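# Four arms build a three-block arch across two desks

## Task

Use the three blocks to make an arch spanning the gap between the two desks. Each of the two identical leaning blocks must stand upright on one of its ends (either end), resting flat on a desk, one block per desk, with the two tilted toward one another. The third block, the keystone, must sit centred between them on their slanted upper faces, touching both with no gap at either joint. All three blocks must lie along one line. Any number of the arms may be used.

## Robot and tools

Robots: four identical i2rt Big YAM arms named arm1, arm2, arm3 and arm4. Each has six revolute joints, a two-finger gripper and a wrist camera. Two fixed room cameras, cam_low and cam_low_2, also watch the scene. Reach is roughly 1.0 m from the joint1 axis.

Frame: one shared scene frame in metres, origin on the floor, +z up. The foot (base_link) of each arm faces along its own +x. Feet: arm1 at (+0.378, +0.498, +0.793), arm2 at (-0.376, +0.548, +0.723), arm3 at (-0.379, -0.498, +0.790), arm4 at (+0.378, -0.498, +0.808), each rotated about z by its given quaternion (wxyz): arm1 (+0.377, +0.002, -0.002, -0.926), arm2 (+0.917, -0.001, +0.006, -0.399), arm3 (+0.930, 0, 0, +0.368), arm4 (+0.368, 0, 0, +0.930). Desk tops under the arms are at z = +0.720. The hand point lies between the finger pads, about 1 cm short of the tips; the fingers point along the hand's +z and open along its y. hand_target is the hand pose implied by the joint targets currently held.

Tool move: one action for any subset of arms. Each key arm1..arm4 holds that arm's own part; an arm not named gets nothing new but may keep pushing toward an older target. Inside a part:
- joints: absolute joint targets by name. joint1_rad -2.879 to 2.879 (base yaw, positive counter-clockwise seen from above); joint2_rad 0 to 3.141 (shoulder, 0 = upper arm pointing back); joint3_rad 0 to 3.019 (elbow, 0 = folded); joint4_rad -1.692 to 1.57 (hand pitch, positive lifts fingers); joint5_rad -1.57 to 1.57 (sideways swing, positive to the arm's right); joint6_rad -2.094 to 2.094 (roll, positive clockwise seen from behind); gripper_m 0 to 0.093, the fingertip gap in metres. Done tolerances: ±0.045, 0.14, 0.09, 0.055, 0.03, 0.035 rad and ±0.003 m.
- target: an absolute hand pose, seven numbers [x, y, z, qw, qx, qy, qz], metres and a unit quaternion in the scene frame, same format as the printed hand line. The hand travels in a straight line from its hand_target toward it. With target, joints may contain only gripper_m.
- speed: top path speed, 0.002 to 0.5 m/s (default 0.25), turning capped at twice that in rad/s; only allowed with target.
- min_time_s: 0.1 to 8 s, a floor on how long each joint motion of that arm takes; used with joints.
cameras: list of names from arm1_cam_wrist..arm4_cam_wrist, cam_low, cam_low_2, or all; empty list for none. A move with no action returns full state and all images, plus the scene number.

Behaviour: all motions in a call begin together; hand paths in one call finish together, paced by the slowest (0.5 to 10 s each; no action over 15 s). Each control step clips the path pose to within 100 mm and 20 degrees of the measured hand, then solves damped IK, favouring position. Expect lag, overshoot of speed near full stretch, and final errors of a centimetre or more. Paths do not avoid objects or other arms. Joints follow at individual speeds, so joint moves can sweep wide arcs.

Results: per-robot state (joint_positions, hand, hand_target, Joint velocities in rad/s and m/s, joint torques in N m with sign toward larger angles, wrapping at ±28 for joints 3 and 4), joint_status/hand_status, an on_its_own field for uncommanded behaviour ("held at" = current target), and a line like "move: arm1 done; arm2 time_out". "as last shown" lists arms not in the action; their status reads "not commanded". "pictures" gives image order; images may be slightly older than state. Status words: off_target (stopped short, may still push); time_out (arm keeps a nearby target and keeps pushing; send the reported position to relax it); not_followed / "joint command not followed" / "pose unreachable" (a safety check blocked the command; the gripper part still runs). If a call is refused or interrupted by a stop, the rest of that reply's move, wait and finished_scene calls are skipped; invalid calls do not block later ones.

Gripper readings: gripping a rigid part at full force reads up to about 5 mm under its width (or up to 2 mm over); closed on nothing reads 0 to 0.003. Grip firmly by targeting about 5 mm below first-contact width; release with a target well above the reading.

Other tools: wait(seconds 0 to 10, cameras) lets the scene run with no new command. zoom_image(camera, region [x0, y0, x1, y1] in pixels, top-left origin, at most 504 x 504) magnifies the latest image of a camera. read_manual(section "licences") only gives licence text. finished_scene(scene = current scene number) ends the scene irreversibly; the arch must stand unaided.

Cameras: fisheye wrist cameras 672x504; cam_low and cam_low_2 pinhole 896x504, calibrated with a few mm and under a degree of error.

Avoid: dropping blocks or releasing them while moving, knocking anything out of the work area or letting it fall far, hard hits on desks, hard pushes, arms pressing on each other (including a gripper closing on another arm's fingers), and long stretched or stalled pushing, which heats motors; at 85 °C a MOTOR HOT line appears and at 100 °C the arm goes limp for 30 to 60 s (OVER-TEMPERATURE FAULT, keys then read limit_stop_at_motor_heat; resend targets). Objects may occasionally be nudged by outside disturbances. Smooth, economical motion is preferred.

Each tool is called as a command line: name --argument value for each argument, lists and objects as JSON in quotes; but a table of rows of numbers goes row by row, as --pt "numbers of a row", without its own name.

## Session

move

zoom_image --camera "cam_low_2" --region '[150, 230, 640, 380]'

zoom_image --camera "cam_low" --region '[300, 190, 720, 450]'

Scene clock: 0.00 s.
Joint torques (N m): no reading
Motor temperatures (°C): arm1=[27 22 22 23 23 20 19] | arm2=[26 22 25 21 22 24 22] | arm3=[29 21 22 20 20 19 21] | arm4=[27 21 23 19 21 20 23]
Heat: arm1: hottest joint1_rad 27 °C; arm2: hottest joint1_rad 26 °C; arm3: hottest joint1_rad 29 °C; arm4: hottest joint1_rad 27 °C.
Joint velocities: within noise
arm1.joint_positions: joint1_rad=+0.345 joint2_rad=+0.594 joint3_rad=+1.451 joint4_rad=-1.142 joint5_rad=-0.223 joint6_rad=-0.092 gripper_m=+0.09396
arm1.joint_status: not commanded
arm1.hand: x=+0.3087 y=+0.2753 z=+1.4123 quat_wxyz=(-0.372, -0.617, -0.506, +0.474) (m; scene frame)
arm1.hand_target: x=+0.3109 y=+0.2799 z=+1.4270 quat_wxyz=(-0.378, -0.608, -0.502, +0.486) (m; scene frame)
arm1.hand_status: not commanded
arm2.joint_positions: joint1_rad=-0.068 joint2_rad=+0.615 joint3_rad=+1.398 joint4_rad=-1.168 joint5_rad=-0.283 joint6_rad=+0.288 gripper_m=+0.09396
arm2.joint_status: not commanded
arm2.hand: x=-0.1771 y=+0.3860 z=+1.3039 quat_wxyz=(-0.558, -0.390, -0.730, +0.053) (m; scene frame)
arm2.hand_target: x=-0.1792 y=+0.3887 z=+1.3150 quat_wxyz=(-0.568, -0.385, -0.725, +0.057) (m; scene frame)
arm2.hand_status: not commanded
arm3.joint_positions: joint1_rad=+0.182 joint2_rad=+0.626 joint3_rad=+1.429 joint4_rad=-1.523 joint5_rad=-0.094 joint6_rad=+0.348 gripper_m=+0.09396
arm3.joint_status: not commanded
arm3.hand: x=-0.2685 y=-0.3231 z=+1.3094 quat_wxyz=(-0.304, +0.282, -0.865, -0.281) (m; scene frame)
arm3.hand_target: x=-0.2694 y=-0.3244 z=+1.3200 quat_wxyz=(-0.314, +0.281, -0.860, -0.288) (m; scene frame)
arm3.hand_status: not commanded
arm4.joint_positions: joint1_rad=-0.473 joint2_rad=+0.619 joint3_rad=+1.459 joint4_rad=-1.277 joint5_rad=-0.089 joint6_rad=-0.045 gripper_m=+0.09396
arm4.joint_status: not commanded
arm4.hand: x=+0.2849 y=-0.2845 z=+1.3931 quat_wxyz=(-0.288, +0.713, -0.449, -0.454) (m; scene frame)
arm4.hand_target: x=+0.2861 y=-0.2878 z=+1.4057 quat_wxyz=(-0.296, +0.707, -0.445, -0.463) (m; scene frame)
arm4.hand_status: not commanded
pictures: arm1_cam_wrist, arm2_cam_wrist, arm3_cam_wrist, arm4_cam_wrist, cam_low, cam_low_2
camera_calibration:
arm1_cam_wrist: T_world_to_cam=[[-0.979322, 0.201831, -0.0138829, 0.269089], [0.17125, 0.790489, -0.588049, 0.558543], [-0.107712, -0.578267, -0.808706, 1.45809], [0, 0, 0, 1]] pos_world=[0.324928, 0.347335, 1.51136]
arm2_cam_wrist: T_world_to_cam=[[-0.656907, -0.658749, -0.366774, 0.613599], [-0.450242, 0.732933, -0.509992, 0.312301], [0.604777, -0.16988, -0.778065, 1.30729], [0, 0, 0, 1]] pos_world=[-0.246929, 0.397394, 1.40148]
arm3_cam_wrist: T_world_to_cam=[[0.65089, -0.691418, -0.313502, 0.361542], [-0.754319, -0.635628, -0.164254, -0.190854], [-0.085703, 0.343392, -0.935274, 1.43766], [0, 0, 0, 1]] pos_world=[-0.256076, -0.365018, 1.42661]
arm4_cam_wrist: T_world_to_cam=[[0.905002, 0.425223, 0.0124736, -0.154519], [0.378225, -0.790863, -0.481125, 0.340053], [-0.194721, 0.440137, -0.876563, 1.52879], [0, 0, 0, 1]] pos_world=[0.30891, -0.338235, 1.50561]

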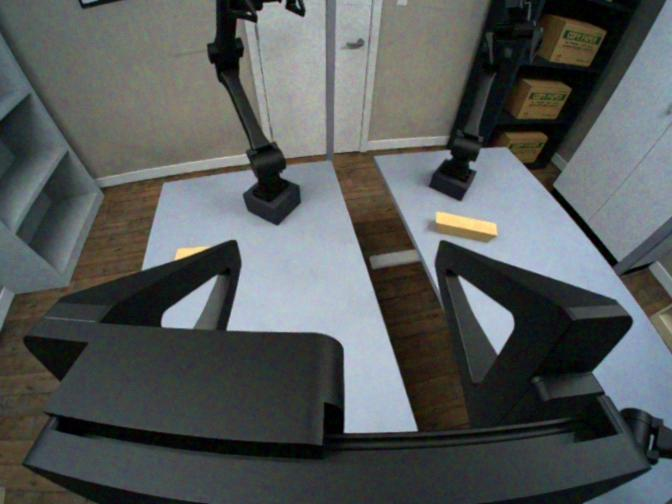

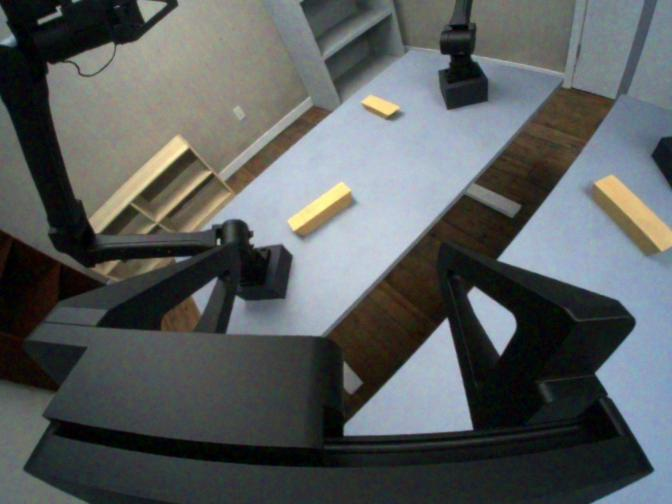

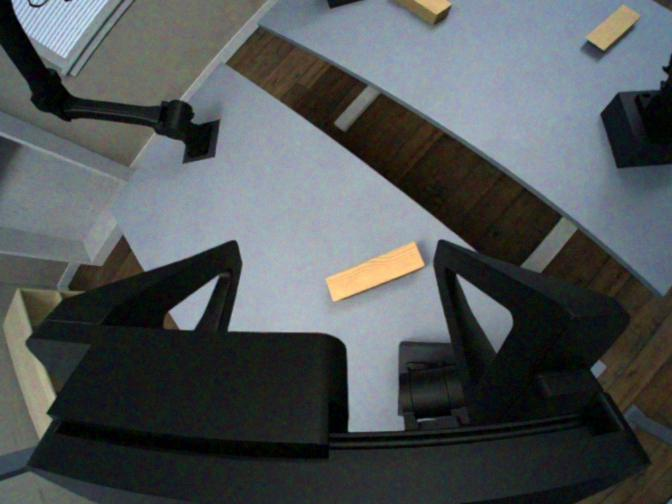

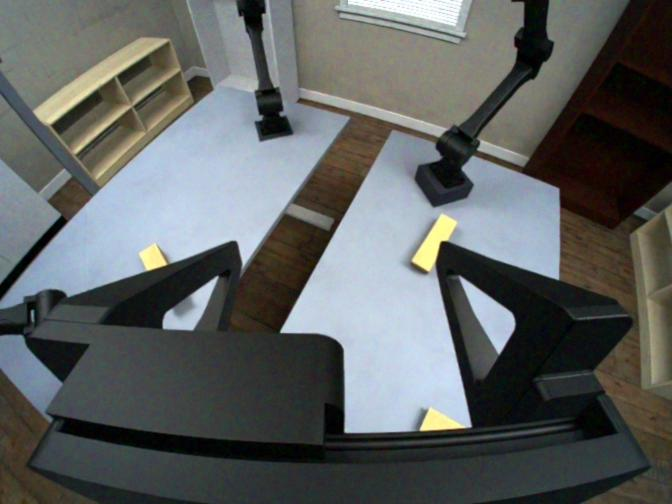

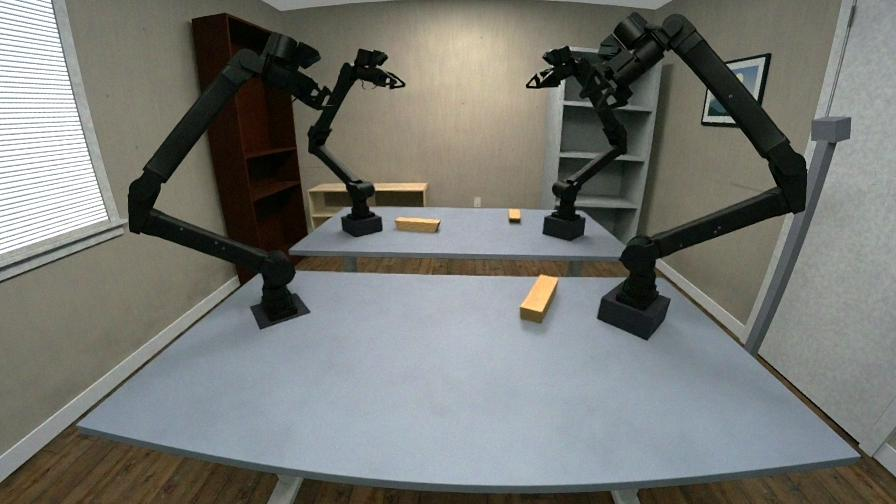

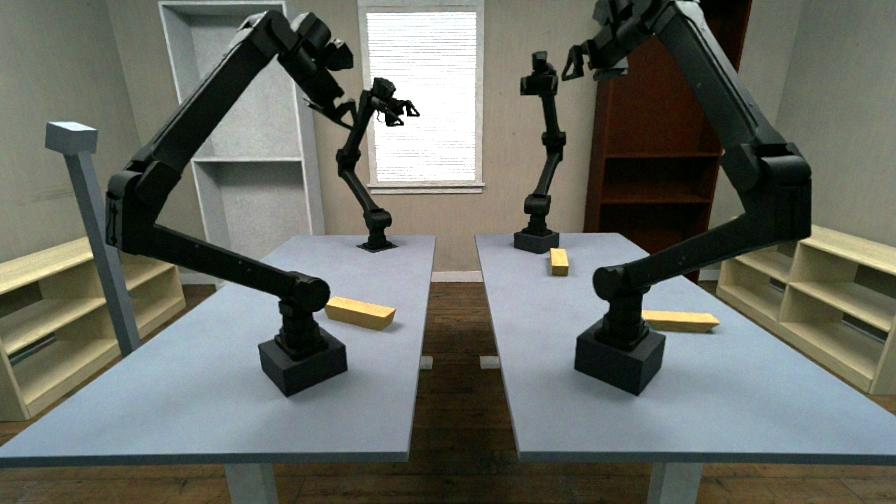

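Scaled by 1.029 from the camera's 896x504 image, which has a finer 1280x720 frame.

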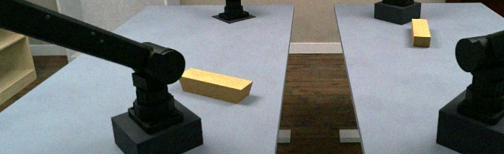

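Scaled by 1.200 from the camera's 896x504 image, which has a finer 1280x720 frame.

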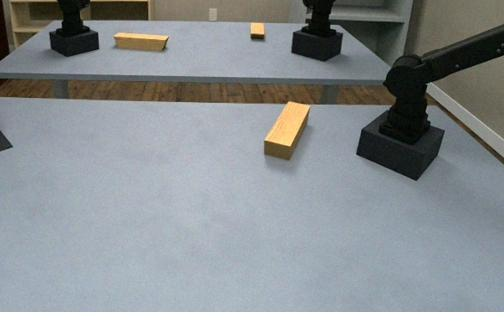

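zoom_image --camera "cam_low_2" --region '[630, 295, 730, 345]'

zoom_image --camera "cam_low_2" --region '[310, 285, 410, 340]'

zoom_image --camera "cam_low" --region '[380, 200, 530, 260]'

zoom_image --camera "arm3_cam_wrist" --region '[310, 220, 440, 320]'

zoom_image --camera "arm2_cam_wrist" --region '[270, 80, 410, 250]'

zoom_image --camera "arm4_cam_wrist" --region '[390, 200, 490, 290]'

Scaled by 5.040 from the camera's 896x504 image, which has a finer 1280x720 frame.

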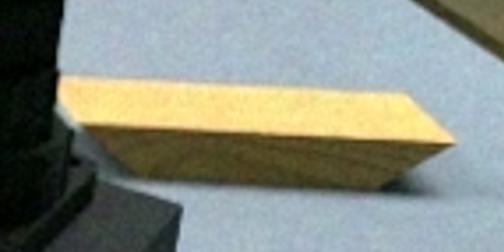

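Scaled by 5.040 from the camera's 896x504 image, which has a finer 1280x720 frame.

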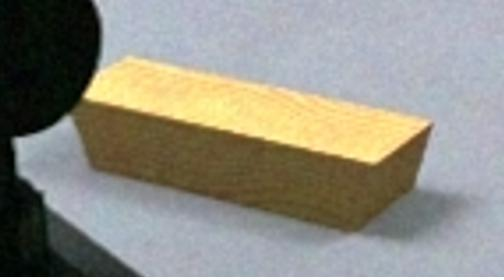

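Scaled by 3.360 from the camera's 896x504 image, which has a finer 1280x720 frame.

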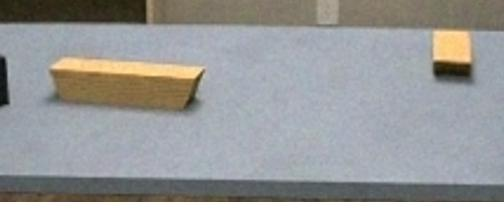

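Scaled by 3.877 from the camera's 672x504 image, which has a finer 960x720 frame.

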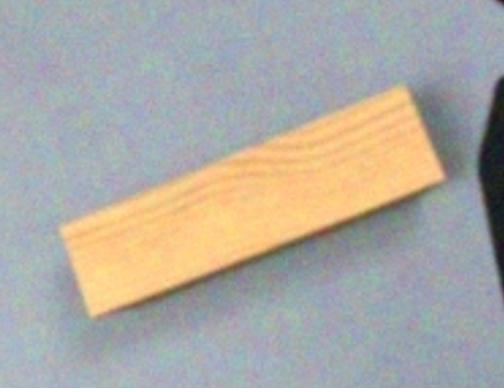

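Scaled by 2.965 from the camera's 672x504 image, which has a finer 960x720 frame.

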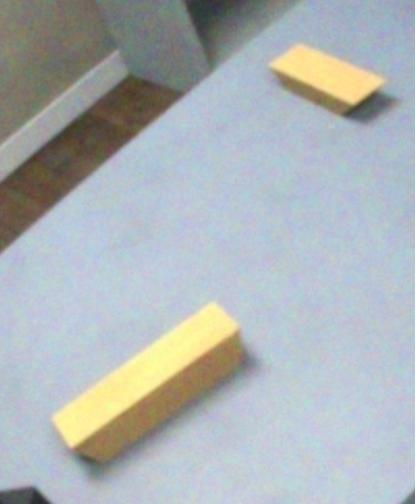

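Scaled by 5.040 from the camera's 672x504 image, which has a finer 960x720 frame.

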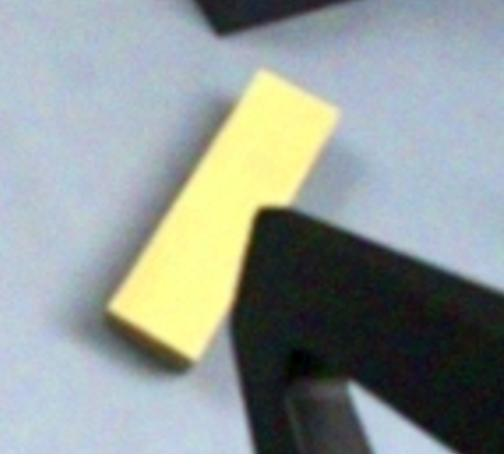

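zoom_image --camera "arm1_cam_wrist" --region '[420, 200, 510, 250]'

move --arm3 '{"target": [-0.294, -0.219, 1.0, 0, 0.2351, 0.972, 0], "speed": 0.25}' --arm1 '{"target": [0.396, 0.205, 1.0, 0, -0.766, -0.6428, 0], "speed": 0.25}' --cameras '["arm1_cam_wrist", "arm3_cam_wrist"]'

Scaled by 5.600 from the camera's 672x504 image, which has a finer 960x720 frame.

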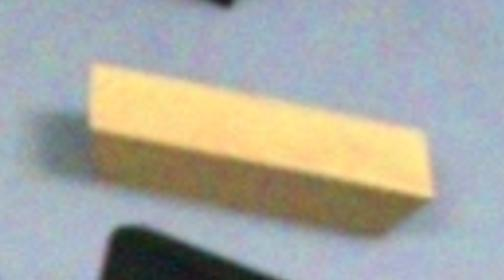

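Scene clock: 12.90 s.
Joint torques (N m): arm1=[1.26 -4.78 10.69 0.4 -0.14 0.04] | arm2=[-0.91 3.72 9.96 1.65 -0.08 -0.08] | arm3=[-0.62 -5.07 7.86 0.06 -0.07 0.27] | arm4=[1.79 0.38 8.95 2.45 -0.05 -0.01]
Motor temperatures (°C): arm1=[27 22 24 23 23 20 19] | arm2=[26 22 28 21 22 24 22] | arm3=[29 21 23 20 20 19 21] | arm4=[27 21 25 19 21 20 23]
Heat: arm1: hottest joint1_rad 27 °C; arm2: hottest joint3_rad 28 °C; arm3: hottest joint1_rad 29 °C; arm4: hottest joint1_rad 27 °C.
move: arm1 done; arm3 off_target
Joint velocities: within noise
arm1.joint_positions: joint1_rad=+0.852 joint2_rad=+1.106 joint3_rad=+0.992 joint4_rad=-1.465 joint5_rad=+0.004 joint6_rad=+0.229 gripper_m=+0.09396
arm1.joint_status: not commanded
arm1.hand: x=+0.3919 y=+0.2083 z=+1.0022 quat_wxyz=(+0.002, -0.766, -0.643, -0.002) (m; scene frame)
arm1.hand_target: x=+0.3968 y=+0.2055 z=+1.0014 quat_wxyz=(-0.002, -0.764, -0.645, -0.001) (m; scene frame)
arm1.hand_status: done (0.006 m and 0.4 deg from the pose sent, 0.427 m and 74.1 deg at the start)
arm2, arm4: as last shown
arm3.joint_positions: joint1_rad=+0.543 joint2_rad=+1.097 joint3_rad=+1.003 joint4_rad=-1.475 joint5_rad=+0.003 joint6_rad=+1.735 gripper_m=+0.09396
arm3.joint_status: not commanded
arm3.hand: x=-0.2988 y=-0.2190 z=+1.0050 quat_wxyz=(-0.001, -0.217, -0.976, -0.001) (m; scene frame)
arm3.hand_target: x=-0.2950 y=-0.2191 z=+1.0011 quat_wxyz=(+0.001, -0.231, -0.973, +0.000) (m; scene frame)
arm3.hand_status: off_target (0.007 m and 2.1 deg from the pose sent, 0.327 m and 78.4 deg at the start)
pictures: arm1_cam_wrist, arm3_cam_wrist
camera_calibration:
arm1_cam_wrist: T_world_to_cam=[[-0.979, 0.203113, -0.017447, 0.361531], [0.148421, 0.768814, 0.622009, -0.843194], [0.139752, 0.606358, -0.782815, 0.727048], [0, 0, 0, 1]] pos_world=[0.37748, 0.133977, 1.09993]
arm3_cam_wrist: T_world_to_cam=[[-0.430177, -0.902712, 0.00771302, -0.334252], [-0.72837, 0.352119, 0.587784, -0.729245], [-0.533315, 0.247233, -0.808981, 0.832835], [0, 0, 0, 1]] pos_world=[-0.230785, -0.250857, 1.10496]

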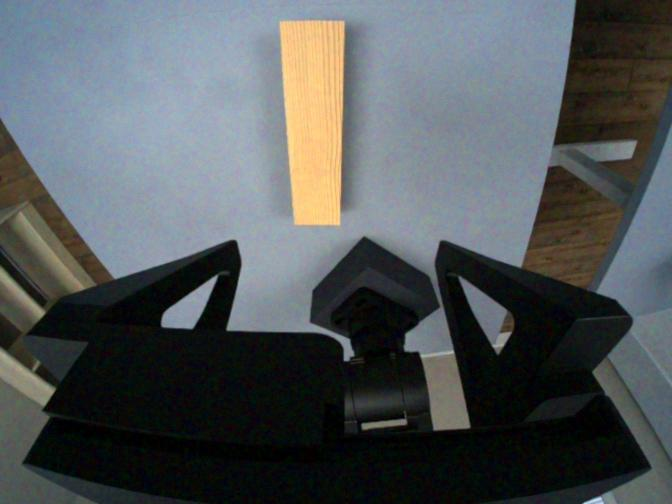

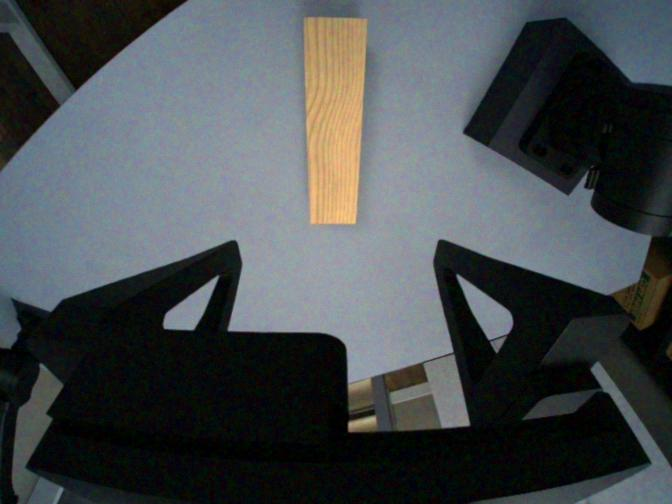

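move --arm1 '{"target": [0.4207, 0.2042, 0.797, -0.0833, 0.7634, 0.6326, 0.1005], "speed": 0.2}' --arm2 '{"target": [0.0, 0.252, 1.334, 0.3799, 0.5964, 0.5964, -0.3799], "speed": 0.2}' --arm3 '{"target": [-0.2946, -0.2136, 0.796, -0.1266, 0.2407, 0.9618, 0.0317], "speed": 0.2}' --arm4 '{"joints": {"joint1_rad": -1.71, "joint6_rad": 0.8}, "min_time_s": 2.5}' --cameras '["arm1_cam_wrist", "arm3_cam_wrist", "arm4_cam_wrist"]'

Scene clock: 27.17 s.
Joint torques (N m): arm1=[1.26 -7.36 6.9 -0.09 -0.17 0.03] | arm2=[-0.32 -8.88 13.05 0.32 0.67 0.15] | arm3=[-0.5 -5.48 5.5 0.18 -0.19 0.08] | arm4=[0.91 0.26 8.92 2.5 -0.01 0.06]
Motor temperatures (°C): arm1=[27 22 25 23 23 20 19] | arm2=[26 22 30 22 22 24 22] | arm3=[29 21 24 20 20 19 21] | arm4=[27 21 26 19 21 20 23]
Heat: arm1: hottest joint1_rad 27 °C; arm2: hottest joint3_rad 30 °C; arm3: hottest joint1_rad 29 °C; arm4: hottest joint1_rad 27 °C.
move: arm1 done; arm2 off_target; arm3 done; arm4 done
Joint velocities: within noise
arm1.joint_positions: joint1_rad=+0.886 joint2_rad=+1.552 joint3_rad=+0.788 joint4_rad=-1.051 joint5_rad=-0.060 joint6_rad=+0.273 gripper_m=+0.09396
arm1.joint_status: not commanded
arm1.hand: x=+0.4149 y=+0.2012 z=+0.8001 quat_wxyz=(+0.081, -0.765, -0.632, -0.095) (m; scene frame)
arm1.hand_target: x=+0.4197 y=+0.2023 z=+0.7968 quat_wxyz=(+0.082, -0.764, -0.633, -0.096) (m; scene frame)
arm1.hand_status: done (0.007 m and 0.7 deg from the pose sent, 0.207 m and 14.7 deg at the start)
arm2.joint_positions: joint1_rad=+0.459 joint2_rad=+1.437 joint3_rad=+2.047 joint4_rad=-1.555 joint5_rad=+1.008 joint6_rad=+0.823 gripper_m=+0.09396
arm2.joint_status: not commanded
arm2.hand: x=-0.0013 y=+0.2496 z=+1.3170 quat_wxyz=(-0.364, -0.587, -0.611, +0.388) (m; scene frame)
arm2.hand_target: x=-0.0002 y=+0.2528 z=+1.3338 quat_wxyz=(-0.382, -0.593, -0.599, +0.380) (m; scene frame)
arm2.hand_status: off_target (0.017 m and 2.9 deg from the pose sent, 0.224 m and 51.6 deg at the start)
arm3.joint_positions: joint1_rad=+0.396 joint2_rad=+1.369 joint3_rad=+0.612 joint4_rad=-0.789 joint5_rad=-0.249 joint6_rad=+1.646 gripper_m=+0.09396
arm3.joint_status: not commanded
arm3.hand: x=-0.2962 y=-0.2107 z=+0.8005 quat_wxyz=(+0.121, -0.242, -0.962, -0.033) (m; scene frame)
arm3.hand_target: x=-0.2935 y=-0.2137 z=+0.7959 quat_wxyz=(+0.123, -0.243, -0.962, -0.032) (m; scene frame)
arm3.hand_status: done (0.006 m and 0.7 deg from the pose sent, 0.209 m and 15.3 deg at the start)
arm4.joint_positions: joint1_rad=-1.698 joint2_rad=+0.619 joint3_rad=+1.459 joint4_rad=-1.277 joint5_rad=-0.089 joint6_rad=+0.793 gripper_m=+0.09397
arm4.joint_status: all done
arm4.hand: x=+0.5466 y=-0.3385 z=+1.3932 quat_wxyz=(-0.370, -0.019, -0.843, -0.390) (m; scene frame)
arm4.hand_target: x=+0.5458 y=-0.3427 z=+1.4058 quat_wxyz=(-0.380, -0.028, -0.835, -0.398) (m; scene frame)
arm4.hand_status: not commanded
pictures: arm1_cam_wrist, arm3_cam_wrist, arm4_cam_wrist
camera_calibration:
arm1_cam_wrist: T_world_to_cam=[[-0.974988, 0.222167, -0.00640911, 0.367608], [0.130467, 0.595428, 0.792744, -0.809724], [0.179938, 0.77208, -0.60952, 0.381208], [0, 0, 0, 1]] pos_world=[0.395461, 0.106139, 0.876615]
arm3_cam_wrist: T_world_to_cam=[[-0.4776, -0.878559, 0.00561174, -0.331375], [-0.557246, 0.307855, 0.771169, -0.715524], [-0.679246, 0.365183, -0.636605, 0.51043], [0, 0, 0, 1]] pos_world=[-0.21028, -0.257255, 0.878592]
arm4_cam_wrist: T_world_to_cam=[[0.255829, -0.702583, -0.664025, 0.5472], [-0.962603, -0.121794, -0.241996, 0.824638], [0.0891477, 0.701101, -0.707467, 1.30122], [0, 0, 0, 1]] pos_world=[0.537809, -0.427401, 1.48349]

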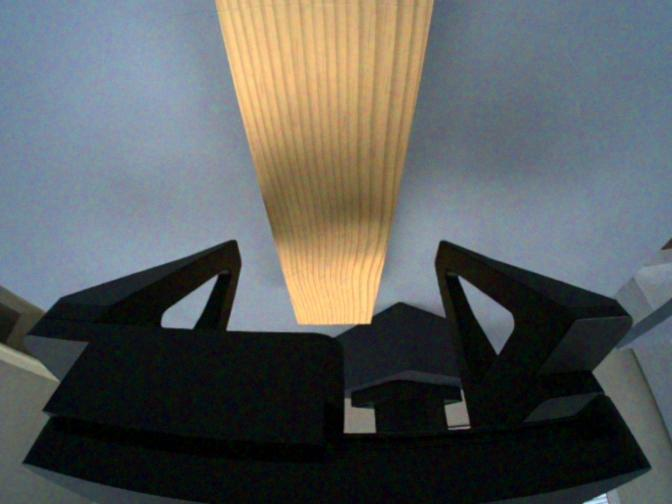

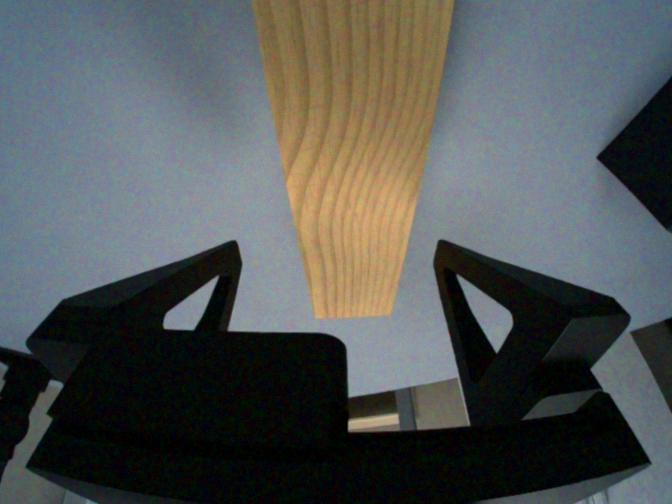

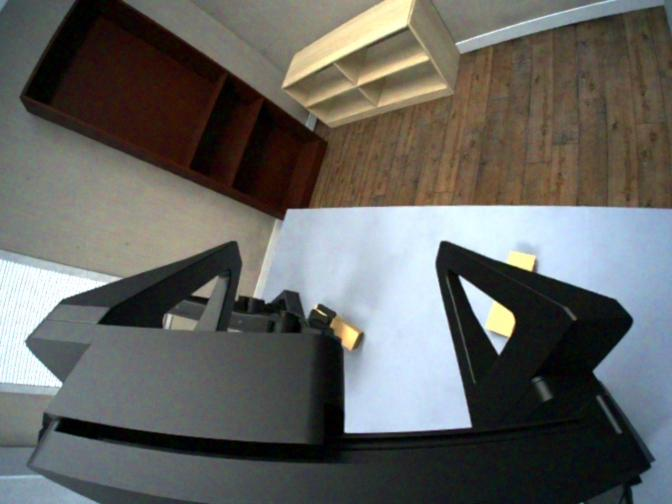

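move --arm1 '{"target": [0.4252, 0.2116, 0.793, -0.0833, 0.7634, 0.6326, 0.1005], "speed": 0.12}' --arm3 '{"target": [-0.2994, -0.2202, 0.793, -0.1272, 0.2231, 0.966, 0.0294], "speed": 0.12}' --arm4 '{"target": [0.62, -0.305, 1.0, 0, 0.0698, 0.9976, 0], "speed": 0.25}' --cameras '["arm1_cam_wrist", "arm3_cam_wrist", "arm4_cam_wrist"]'

move --arm1 '{"target": [0.4252, 0.2116, 0.745, -0.0833, 0.7634, 0.6326, 0.1005], "speed": 0.1}' --arm3 '{"target": [-0.2994, -0.2202, 0.744, -0.1272, 0.2231, 0.966, 0.0294], "speed": 0.1}' --cameras '["arm1_cam_wrist", "arm3_cam_wrist", "cam_low_2"]'

zoom_image --camera "cam_low_2" --region '[310, 250, 410, 350]'

Scene clock: 36.13 s.
Joint torques (N m): arm1=[1.38 -7.59 6.49 -0.09 -0.18 0.04] | arm2=[-0.5 -8.94 13.11 0.42 0.66 0.09] | arm3=[0.15 -5.89 5.16 -0.02 -0.22 0.05] | arm4=[0.91 -8 9.29 0.98 0.15 0.13]
Motor temperatures (°C): arm1=[27 22 25 23 23 20 19] | arm2=[26 22 31 21 22 24 22] | arm3=[29 21 24 20 20 19 21] | arm4=[26 21 27 19 21 20 23]
Heat: arm1: hottest joint1_rad 27 °C; arm2: hottest joint3_rad 31 °C; arm3: hottest joint1_rad 29 °C; arm4: hottest joint3_rad 27 °C.
move: arm1 done; arm3 done; arm4 off_target
Joint velocities: within noise
arm1.joint_positions: joint1_rad=+0.902 joint2_rad=+1.552 joint3_rad=+0.767 joint4_rad=-1.040 joint5_rad=-0.069 joint6_rad=+0.289 gripper_m=+0.09396
arm1.joint_status: not commanded
arm1.hand: x=+0.4204 y=+0.2100 z=+0.7951 quat_wxyz=(+0.084, -0.765, -0.631, -0.100) (m; scene frame)
arm1.hand_target: x=+0.4250 y=+0.2117 z=+0.7930 quat_wxyz=(+0.083, -0.763, -0.633, -0.100) (m; scene frame)
arm1.hand_status: done (0.005 m and 0.3 deg from the pose sent, 0.016 m and 0.7 deg at the start)
arm2: as last shown
arm3.joint_positions: joint1_rad=+0.396 joint2_rad=+1.369 joint3_rad=+0.596 joint4_rad=-0.789 joint5_rad=-0.257 joint6_rad=+1.609 gripper_m=+0.09396
arm3.joint_status: not commanded
arm3.hand: x=-0.3007 y=-0.2176 z=+0.7963 quat_wxyz=(+0.125, -0.225, -0.966, -0.028) (m; scene frame)
arm3.hand_target: x=-0.2995 y=-0.2202 z=+0.7931 quat_wxyz=(+0.127, -0.224, -0.966, -0.029) (m; scene frame)
arm3.hand_status: done (0.004 m and 0.4 deg from the pose sent, 0.013 m and 2.4 deg at the start)
arm4.joint_positions: joint1_rad=-1.701 joint2_rad=+1.156 joint3_rad=+0.981 joint4_rad=-1.418 joint5_rad=-0.006 joint6_rad=+0.796 gripper_m=+0.09398
arm4.joint_status: not commanded
arm4.hand: x=+0.6105 y=-0.3058 z=+0.9982 quat_wxyz=(+0.010, -0.054, -0.998, +0.006) (m; scene frame)
arm4.hand_target: x=+0.6185 y=-0.3045 z=+1.0010 quat_wxyz=(+0.001, -0.066, -0.998, -0.001) (m; scene frame)
arm4.hand_status: off_target (0.010 m and 2.2 deg from the pose sent, 0.401 m and 65.3 deg at the start)
pictures: arm1_cam_wrist, arm3_cam_wrist, arm4_cam_wrist
camera_calibration:
arm1_cam_wrist: T_world_to_cam=[[-0.974727, 0.223265, -0.00780184, 0.371771], [0.127823, 0.586008, 0.80016, -0.814521], [0.183219, 0.77894, -0.599736, 0.359793], [0, 0, 0, 1]] pos_world=[0.400568, 0.114055, 0.870429]
arm3_cam_wrist: T_world_to_cam=[[-0.445814, -0.895034, 0.0128288, -0.339348], [-0.560753, 0.290424, 0.775377, -0.720939], [-0.697715, 0.33848, -0.631368, 0.491702], [0, 0, 0, 1]] pos_world=[-0.212488, -0.260782, 0.873798]
arm4_cam_wrist: T_world_to_cam=[[-0.101435, -0.994636, 0.020259, -0.26268], [-0.789202, 0.0928492, 0.607074, -0.0931115], [-0.605699, 0.0455899, -0.794387, 1.30361], [0, 0, 0, 1]] pos_world=[0.689469, -0.312057, 1.09742]

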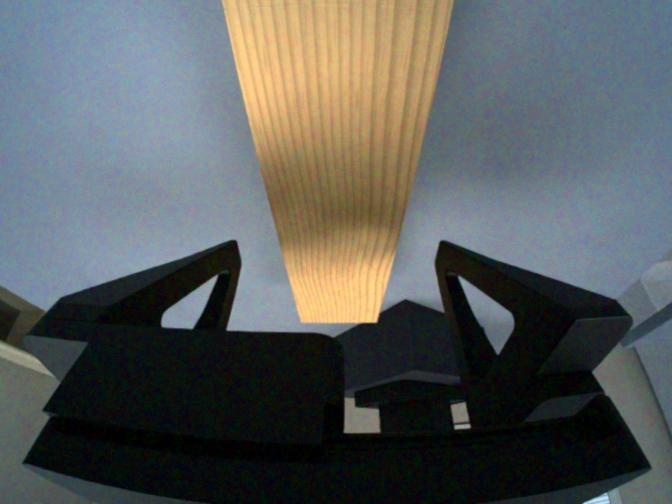

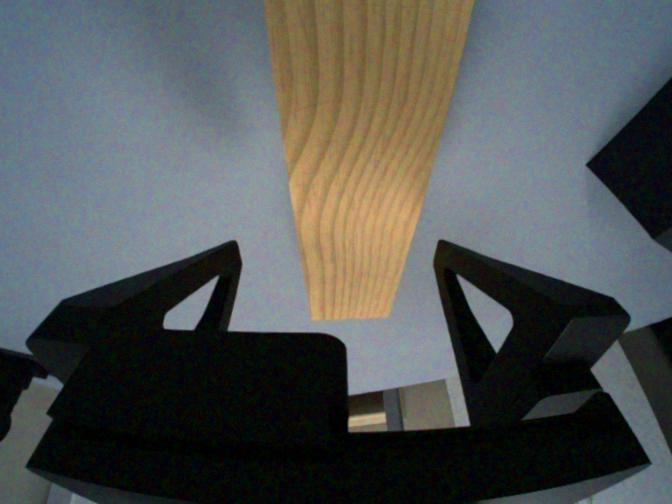

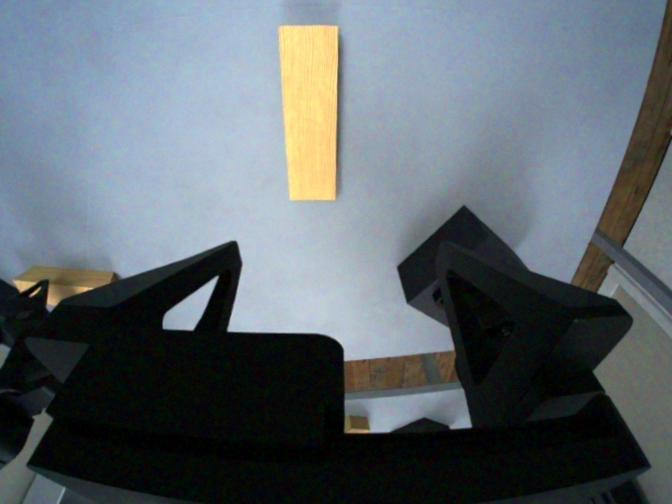

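Scene clock: 37.37 s.
Joint torques (N m): arm1=[1.2 -7.47 5.5 -0.06 -0.18 0.03] | arm2=[-0.38 -8.82 13.03 0.39 0.65 0.09] | arm3=[-0.15 -6.01 4.33 0.17 -0.25 0.06] | arm4=[0.91 -8.06 9.26 0.99 0.15 0.12]
Motor temperatures (°C): arm1=[27 22 25 23 23 20 19] | arm2=[26 22 31 21 22 24 22] | arm3=[29 21 24 20 20 19 21] | arm4=[26 21 27 19 21 20 23]
Heat: arm1: hottest joint1_rad 27 °C; arm2: hottest joint3_rad 31 °C; arm3: hottest joint1_rad 29 °C; arm4: hottest joint3_rad 27 °C.
move: arm1 done; arm3 done
Joint velocities: within noise
arm1.joint_positions: joint1_rad=+0.902 joint2_rad=+1.664 joint3_rad=+0.731 joint4_rad=-0.887 joint5_rad=-0.069 joint6_rad=+0.289 gripper_m=+0.09396
arm1.joint_status: not commanded
arm1.hand: x=+0.4206 y=+0.2097 z=+0.7485 quat_wxyz=(+0.082, -0.765, -0.631, -0.099) (m; scene frame)
arm1.hand_target: x=+0.4250 y=+0.2117 z=+0.7452 quat_wxyz=(+0.083, -0.763, -0.633, -0.100) (m; scene frame)
arm1.hand_status: done (0.006 m and 0.3 deg from the pose sent, 0.050 m and 0.3 deg at the start)
arm2, arm4: as last shown
arm3.joint_positions: joint1_rad=+0.396 joint2_rad=+1.507 joint3_rad=+0.549 joint4_rad=-0.601 joint5_rad=-0.257 joint6_rad=+1.603 gripper_m=+0.09396
arm3.joint_status: not commanded
arm3.hand: x=-0.3006 y=-0.2174 z=+0.7482 quat_wxyz=(+0.125, -0.222, -0.966, -0.031) (m; scene frame)
arm3.hand_target: x=-0.2996 y=-0.2206 z=+0.7441 quat_wxyz=(+0.127, -0.221, -0.966, -0.029) (m; scene frame)
arm3.hand_status: done (0.005 m and 0.3 deg from the pose sent, 0.052 m and 0.4 deg at the start)
pictures: arm1_cam_wrist, arm3_cam_wrist, cam_low_2
camera_calibration:
arm1_cam_wrist: T_world_to_cam=[[-0.974713, 0.22327, -0.0092288, 0.372778], [0.127514, 0.589646, 0.797532, -0.775775], [0.183506, 0.776188, -0.603206, 0.335168], [0, 0, 0, 1]] pos_world=[0.400769, 0.114049, 0.824321]
arm3_cam_wrist: T_world_to_cam=[[-0.440491, -0.897725, 0.00754138, -0.33354], [-0.56423, 0.283368, 0.775466, -0.686274], [-0.698292, 0.337331, -0.631345, 0.460763], [0, 0, 0, 1]] pos_world=[-0.212391, -0.260389, 0.825598]

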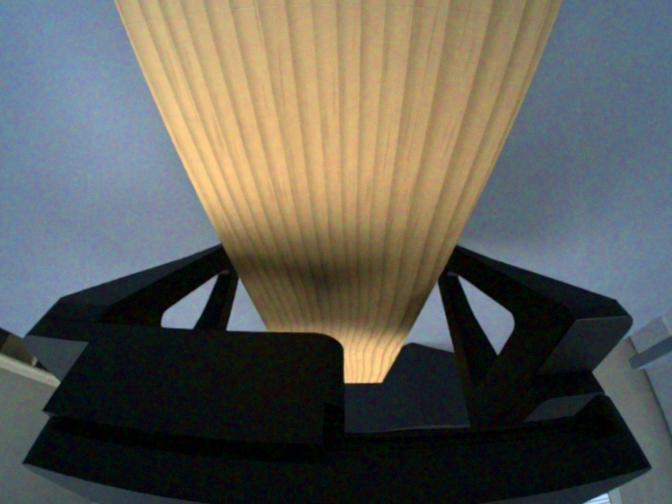

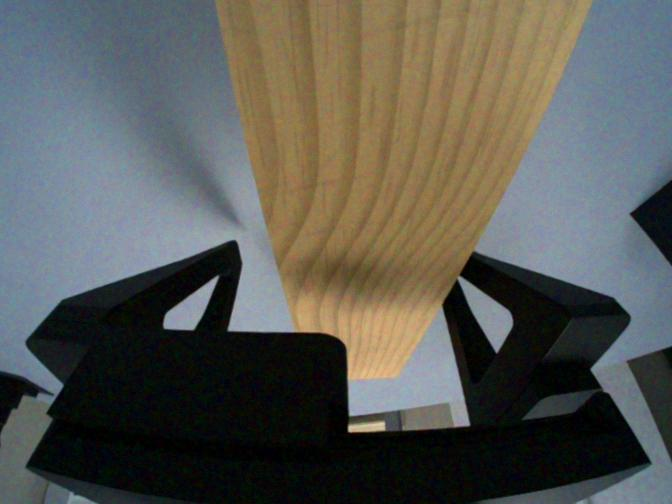

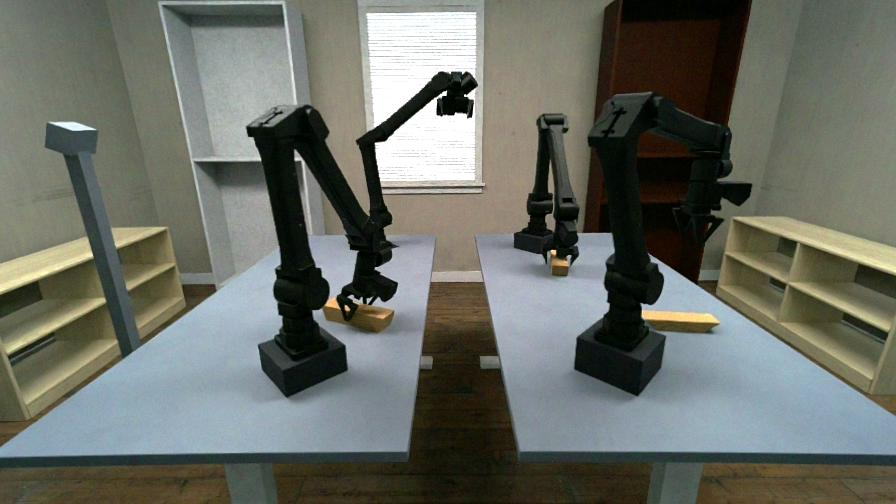

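Scaled by 5.040 from the camera's 896x504 image, which has a finer 1280x720 frame.

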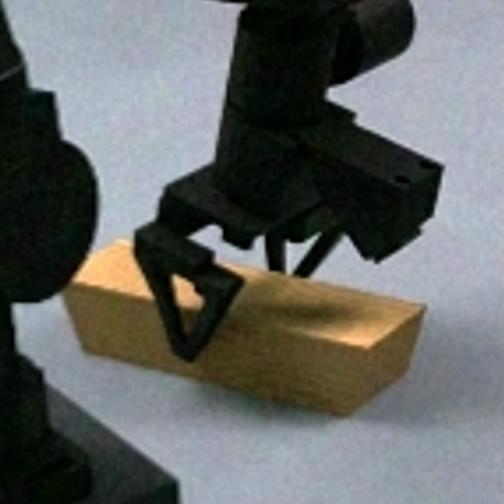

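move --arm1 '{"joints": {"gripper_m": 0.055}}' --arm3 '{"joints": {"gripper_m": 0.055}}' --arm4 '{"target": [0.6275, -0.279, 0.80, 0, 0.0741, 0.9973, 0], "speed": 0.2}' --cameras '["arm1_cam_wrist", "arm3_cam_wrist", "arm4_cam_wrist"]'

move --arm1 '{"target": [0.4252, 0.2116, 0.87, -0.0833, 0.7634, 0.6326, 0.1005], "speed": 0.12}' --arm3 '{"target": [-0.2994, -0.2202, 0.87, -0.1272, 0.2231, 0.966, 0.0294], "speed": 0.12}' --cameras '["arm1_cam_wrist", "arm3_cam_wrist", "cam_low", "cam_low_2"]'

Scene clock: 47.63 s.
Joint torques (N m): arm1=[1.2 -7.59 5.55 -0.06 -0.19 0.03] | arm2=[-0.5 -8.94 13.01 0.44 0.67 0.09] | arm3=[-0.09 -6.18 4.85 0.17 -0.16 0.05] | arm4=[2.78 -9.76 6.75 1.03 0.16 0.13]
Motor temperatures (°C): arm1=[27 22 25 23 23 20 19] | arm2=[26 22 32 21 23 24 22] | arm3=[29 21 24 20 20 19 21] | arm4=[26 21 28 19 21 20 23]
Heat: arm1: hottest joint1_rad 27 °C; arm2: hottest joint3_rad 32 °C; arm3: hottest joint1_rad 29 °C; arm4: hottest joint3_rad 28 °C.
move: arm1 off_target; arm3 off_target; arm4 done
Joint velocities: within noise
arm1.joint_positions: joint1_rad=+0.902 joint2_rad=+1.664 joint3_rad=+0.731 joint4_rad=-0.887 joint5_rad=-0.069 joint6_rad=+0.289 gripper_m=+0.05935
arm1.joint_status: gripper_m off_target (ended at +0.05938, target +0.05500)
arm1.hand: x=+0.4206 y=+0.2097 z=+0.7485 quat_wxyz=(+0.082, -0.765, -0.631, -0.099) (m; scene frame)
arm1.hand_target: x=+0.4251 y=+0.2117 z=+0.7452 quat_wxyz=(+0.083, -0.763, -0.633, -0.101) (m; scene frame)
arm1.hand_status: not commanded
arm2: as last shown
arm3.joint_positions: joint1_rad=+0.396 joint2_rad=+1.508 joint3_rad=+0.542 joint4_rad=-0.601 joint5_rad=-0.260 joint6_rad=+1.606 gripper_m=+0.06121
arm3.joint_status: gripper_m off_target (ended at +0.06123, target +0.05500)
arm3.hand: x=-0.3027 y=-0.2208 z=+0.7466 quat_wxyz=(+0.127, -0.224, -0.966, -0.027) (m; scene frame)
arm3.hand_target: x=-0.2998 y=-0.2205 z=+0.7441 quat_wxyz=(+0.128, -0.223, -0.966, -0.029) (m; scene frame)
arm3.hand_status: not commanded
arm4.joint_positions: joint1_rad=-1.680 joint2_rad=+1.494 joint3_rad=+0.702 joint4_rad=-0.791 joint5_rad=-0.003 joint6_rad=+0.855 gripper_m=+0.09398
arm4.joint_status: not commanded
arm4.hand: x=+0.6250 y=-0.2858 z=+0.8015 quat_wxyz=(+0.005, -0.073, -0.997, +0.003) (m; scene frame)
arm4.hand_target: x=+0.6274 y=-0.2791 z=+0.8001 quat_wxyz=(+0.000, -0.074, -0.997, +0.000) (m; scene frame)
arm4.hand_status: done (0.007 m and 0.7 deg from the pose sent, 0.201 m and 2.7 deg at the start)
pictures: arm1_cam_wrist, arm3_cam_wrist, arm4_cam_wrist
camera_calibration:
arm1_cam_wrist: T_world_to_cam=[[-0.974713, 0.22327, -0.0092288, 0.372778], [0.127514, 0.589646, 0.797532, -0.775775], [0.183506, 0.776188, -0.603206, 0.335168], [0, 0, 0, 1]] pos_world=[0.400769, 0.114049, 0.824321]
arm3_cam_wrist: T_world_to_cam=[[-0.4431, -0.896327, 0.0161152, -0.344394], [-0.558486, 0.290061, 0.777147, -0.683324], [-0.701253, 0.335354, -0.629112, 0.456528], [0, 0, 0, 1]] pos_world=[-0.214087, -0.263583, 0.823801]
arm4_cam_wrist: T_world_to_cam=[[-0.140095, -0.990014, 0.0156999, -0.208272], [-0.791206, 0.121467, 0.599365, 0.0514392], [-0.595287, 0.0715463, -0.800322, 1.1609], [0, 0, 0, 1]] pos_world=[0.70259, -0.295498, 0.901533]

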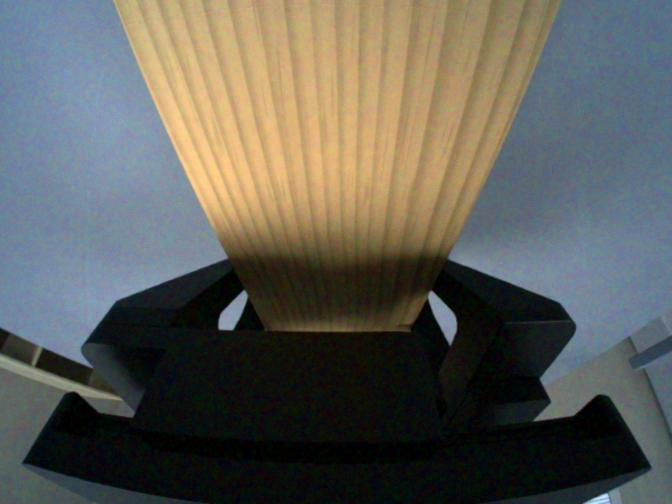

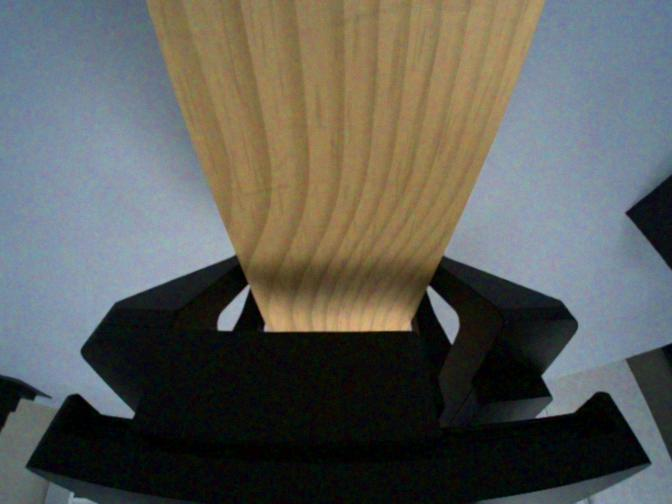

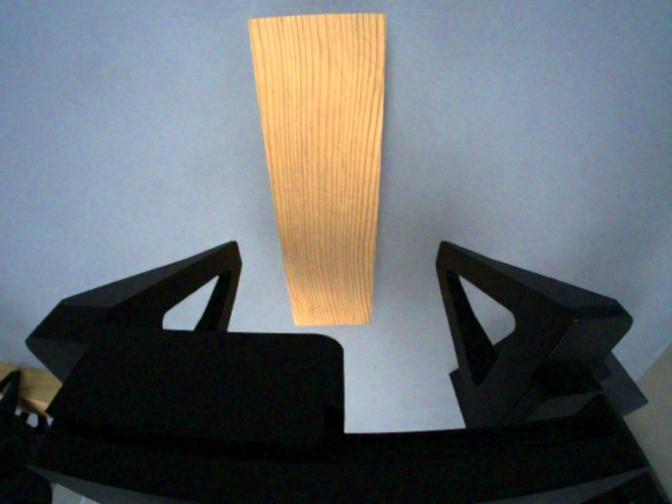

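Scene clock: 49.50 s.
Joint torques (N m): arm1=[1.2 -8.76 13.76 -1.29 -0.23 0.05] | arm2=[-0.26 -8.88 13.08 0.47 0.66 0.1] | arm3=[-0.15 -6.95 12.1 -0.85 -0.09 0.07] | arm4=[2.84 -9.76 6.75 1.02 0.16 0.13]
Motor temperatures (°C): arm1=[27 22 26 23 23 20 20] | arm2=[26 23 32 21 23 24 22] | arm3=[29 21 24 20 20 19 21] | arm4=[26 21 28 19 21 20 23]
Heat: arm1: hottest joint1_rad 27 °C; arm2: hottest joint3_rad 32 °C; arm3: hottest joint1_rad 29 °C; arm4: hottest joint3_rad 28 °C.
move: arm1 off_target; arm3 off_target
Joint velocities: within noise
arm1.joint_positions: joint1_rad=+0.903 joint2_rad=+1.429 joint3_rad=+0.786 joint4_rad=-1.249 joint5_rad=-0.069 joint6_rad=+0.289 gripper_m=+0.05935
arm1.joint_status: not commanded
arm1.hand: x=+0.4173 y=+0.2376 z=+0.8453 quat_wxyz=(+0.112, -0.762, -0.627, -0.119) (m; scene frame)
arm1.hand_target: x=+0.4249 y=+0.2127 z=+0.8696 quat_wxyz=(+0.082, -0.763, -0.633, -0.100) (m; scene frame)
arm1.hand_status: off_target (0.037 m and 3.9 deg from the pose sent, 0.122 m and 0.3 deg at the start)
arm2, arm4: as last shown
arm3.joint_positions: joint1_rad=+0.396 joint2_rad=+1.227 joint3_rad=+0.627 joint4_rad=-1.033 joint5_rad=-0.258 joint6_rad=+1.600 gripper_m=+0.06121
arm3.joint_status: not commanded
arm3.hand: x=-0.3129 y=-0.2444 z=+0.8429 quat_wxyz=(+0.133, -0.225, -0.965, +0.005) (m; scene frame)
arm3.hand_target: x=-0.2990 y=-0.2198 z=+0.8698 quat_wxyz=(+0.125, -0.220, -0.967, -0.034) (m; scene frame)
arm3.hand_status: off_target (0.039 m and 4.0 deg from the pose sent, 0.123 m and 0.3 deg at the start)
arm4.hand_target: x=+0.6273 y=-0.2792 z=+0.8001 quat_wxyz=(+0.000, -0.074, -0.997, +0.000) (m; scene frame)
pictures: arm1_cam_wrist, arm3_cam_wrist, cam_low, cam_low_2
camera_calibration:
arm1_cam_wrist: T_world_to_cam=[[-0.974871, 0.222335, 0.0139164, 0.344887], [0.133221, 0.531783, 0.836337, -0.890463], [0.178547, 0.817174, -0.54804, 0.318069], [0, 0, 0, 1]] pos_world=[0.398058, 0.136935, 0.914241]
arm3_cam_wrist: T_world_to_cam=[[-0.436416, -0.896116, 0.0807328, -0.423965], [-0.540766, 0.332951, 0.772473, -0.737011], [-0.719106, 0.293462, -0.629894, 0.502707], [0, 0, 0, 1]] pos_world=[-0.222076, -0.282058, 0.920201]

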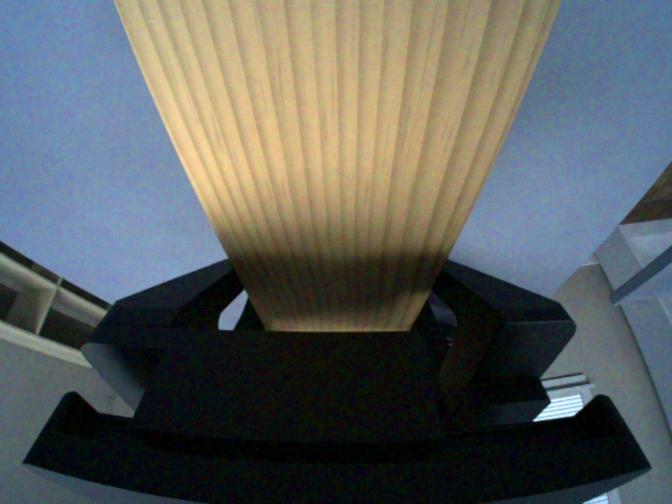

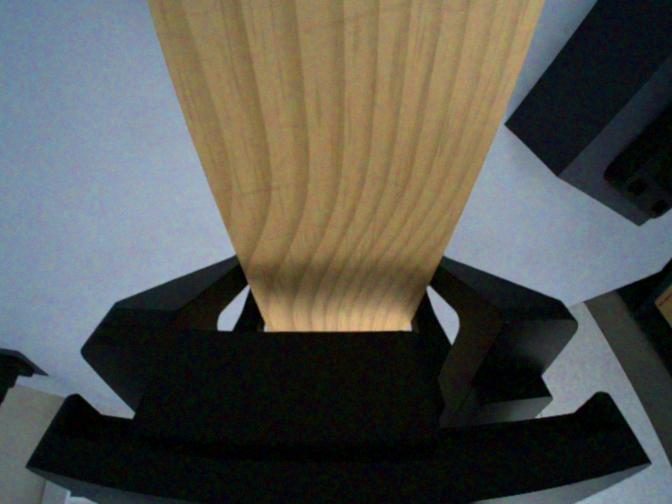

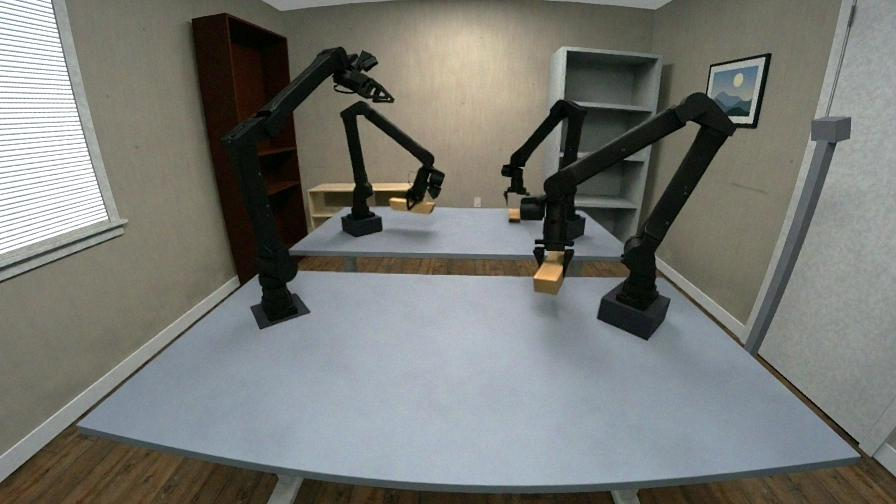

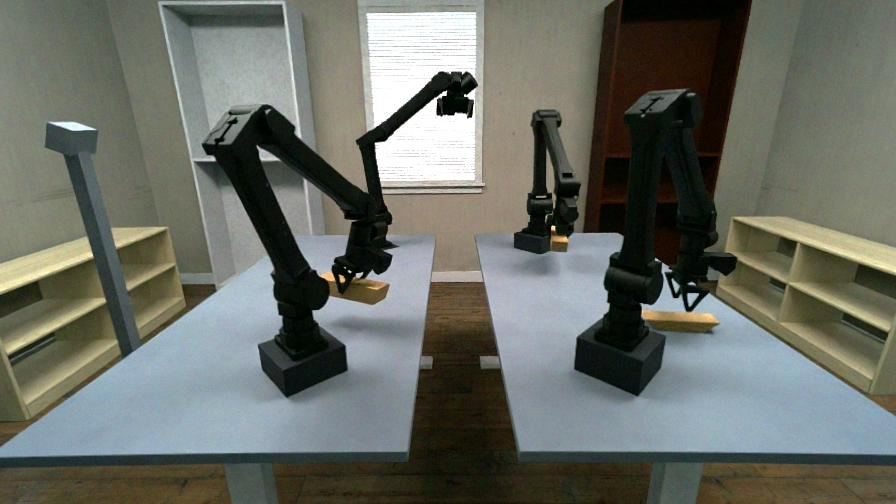

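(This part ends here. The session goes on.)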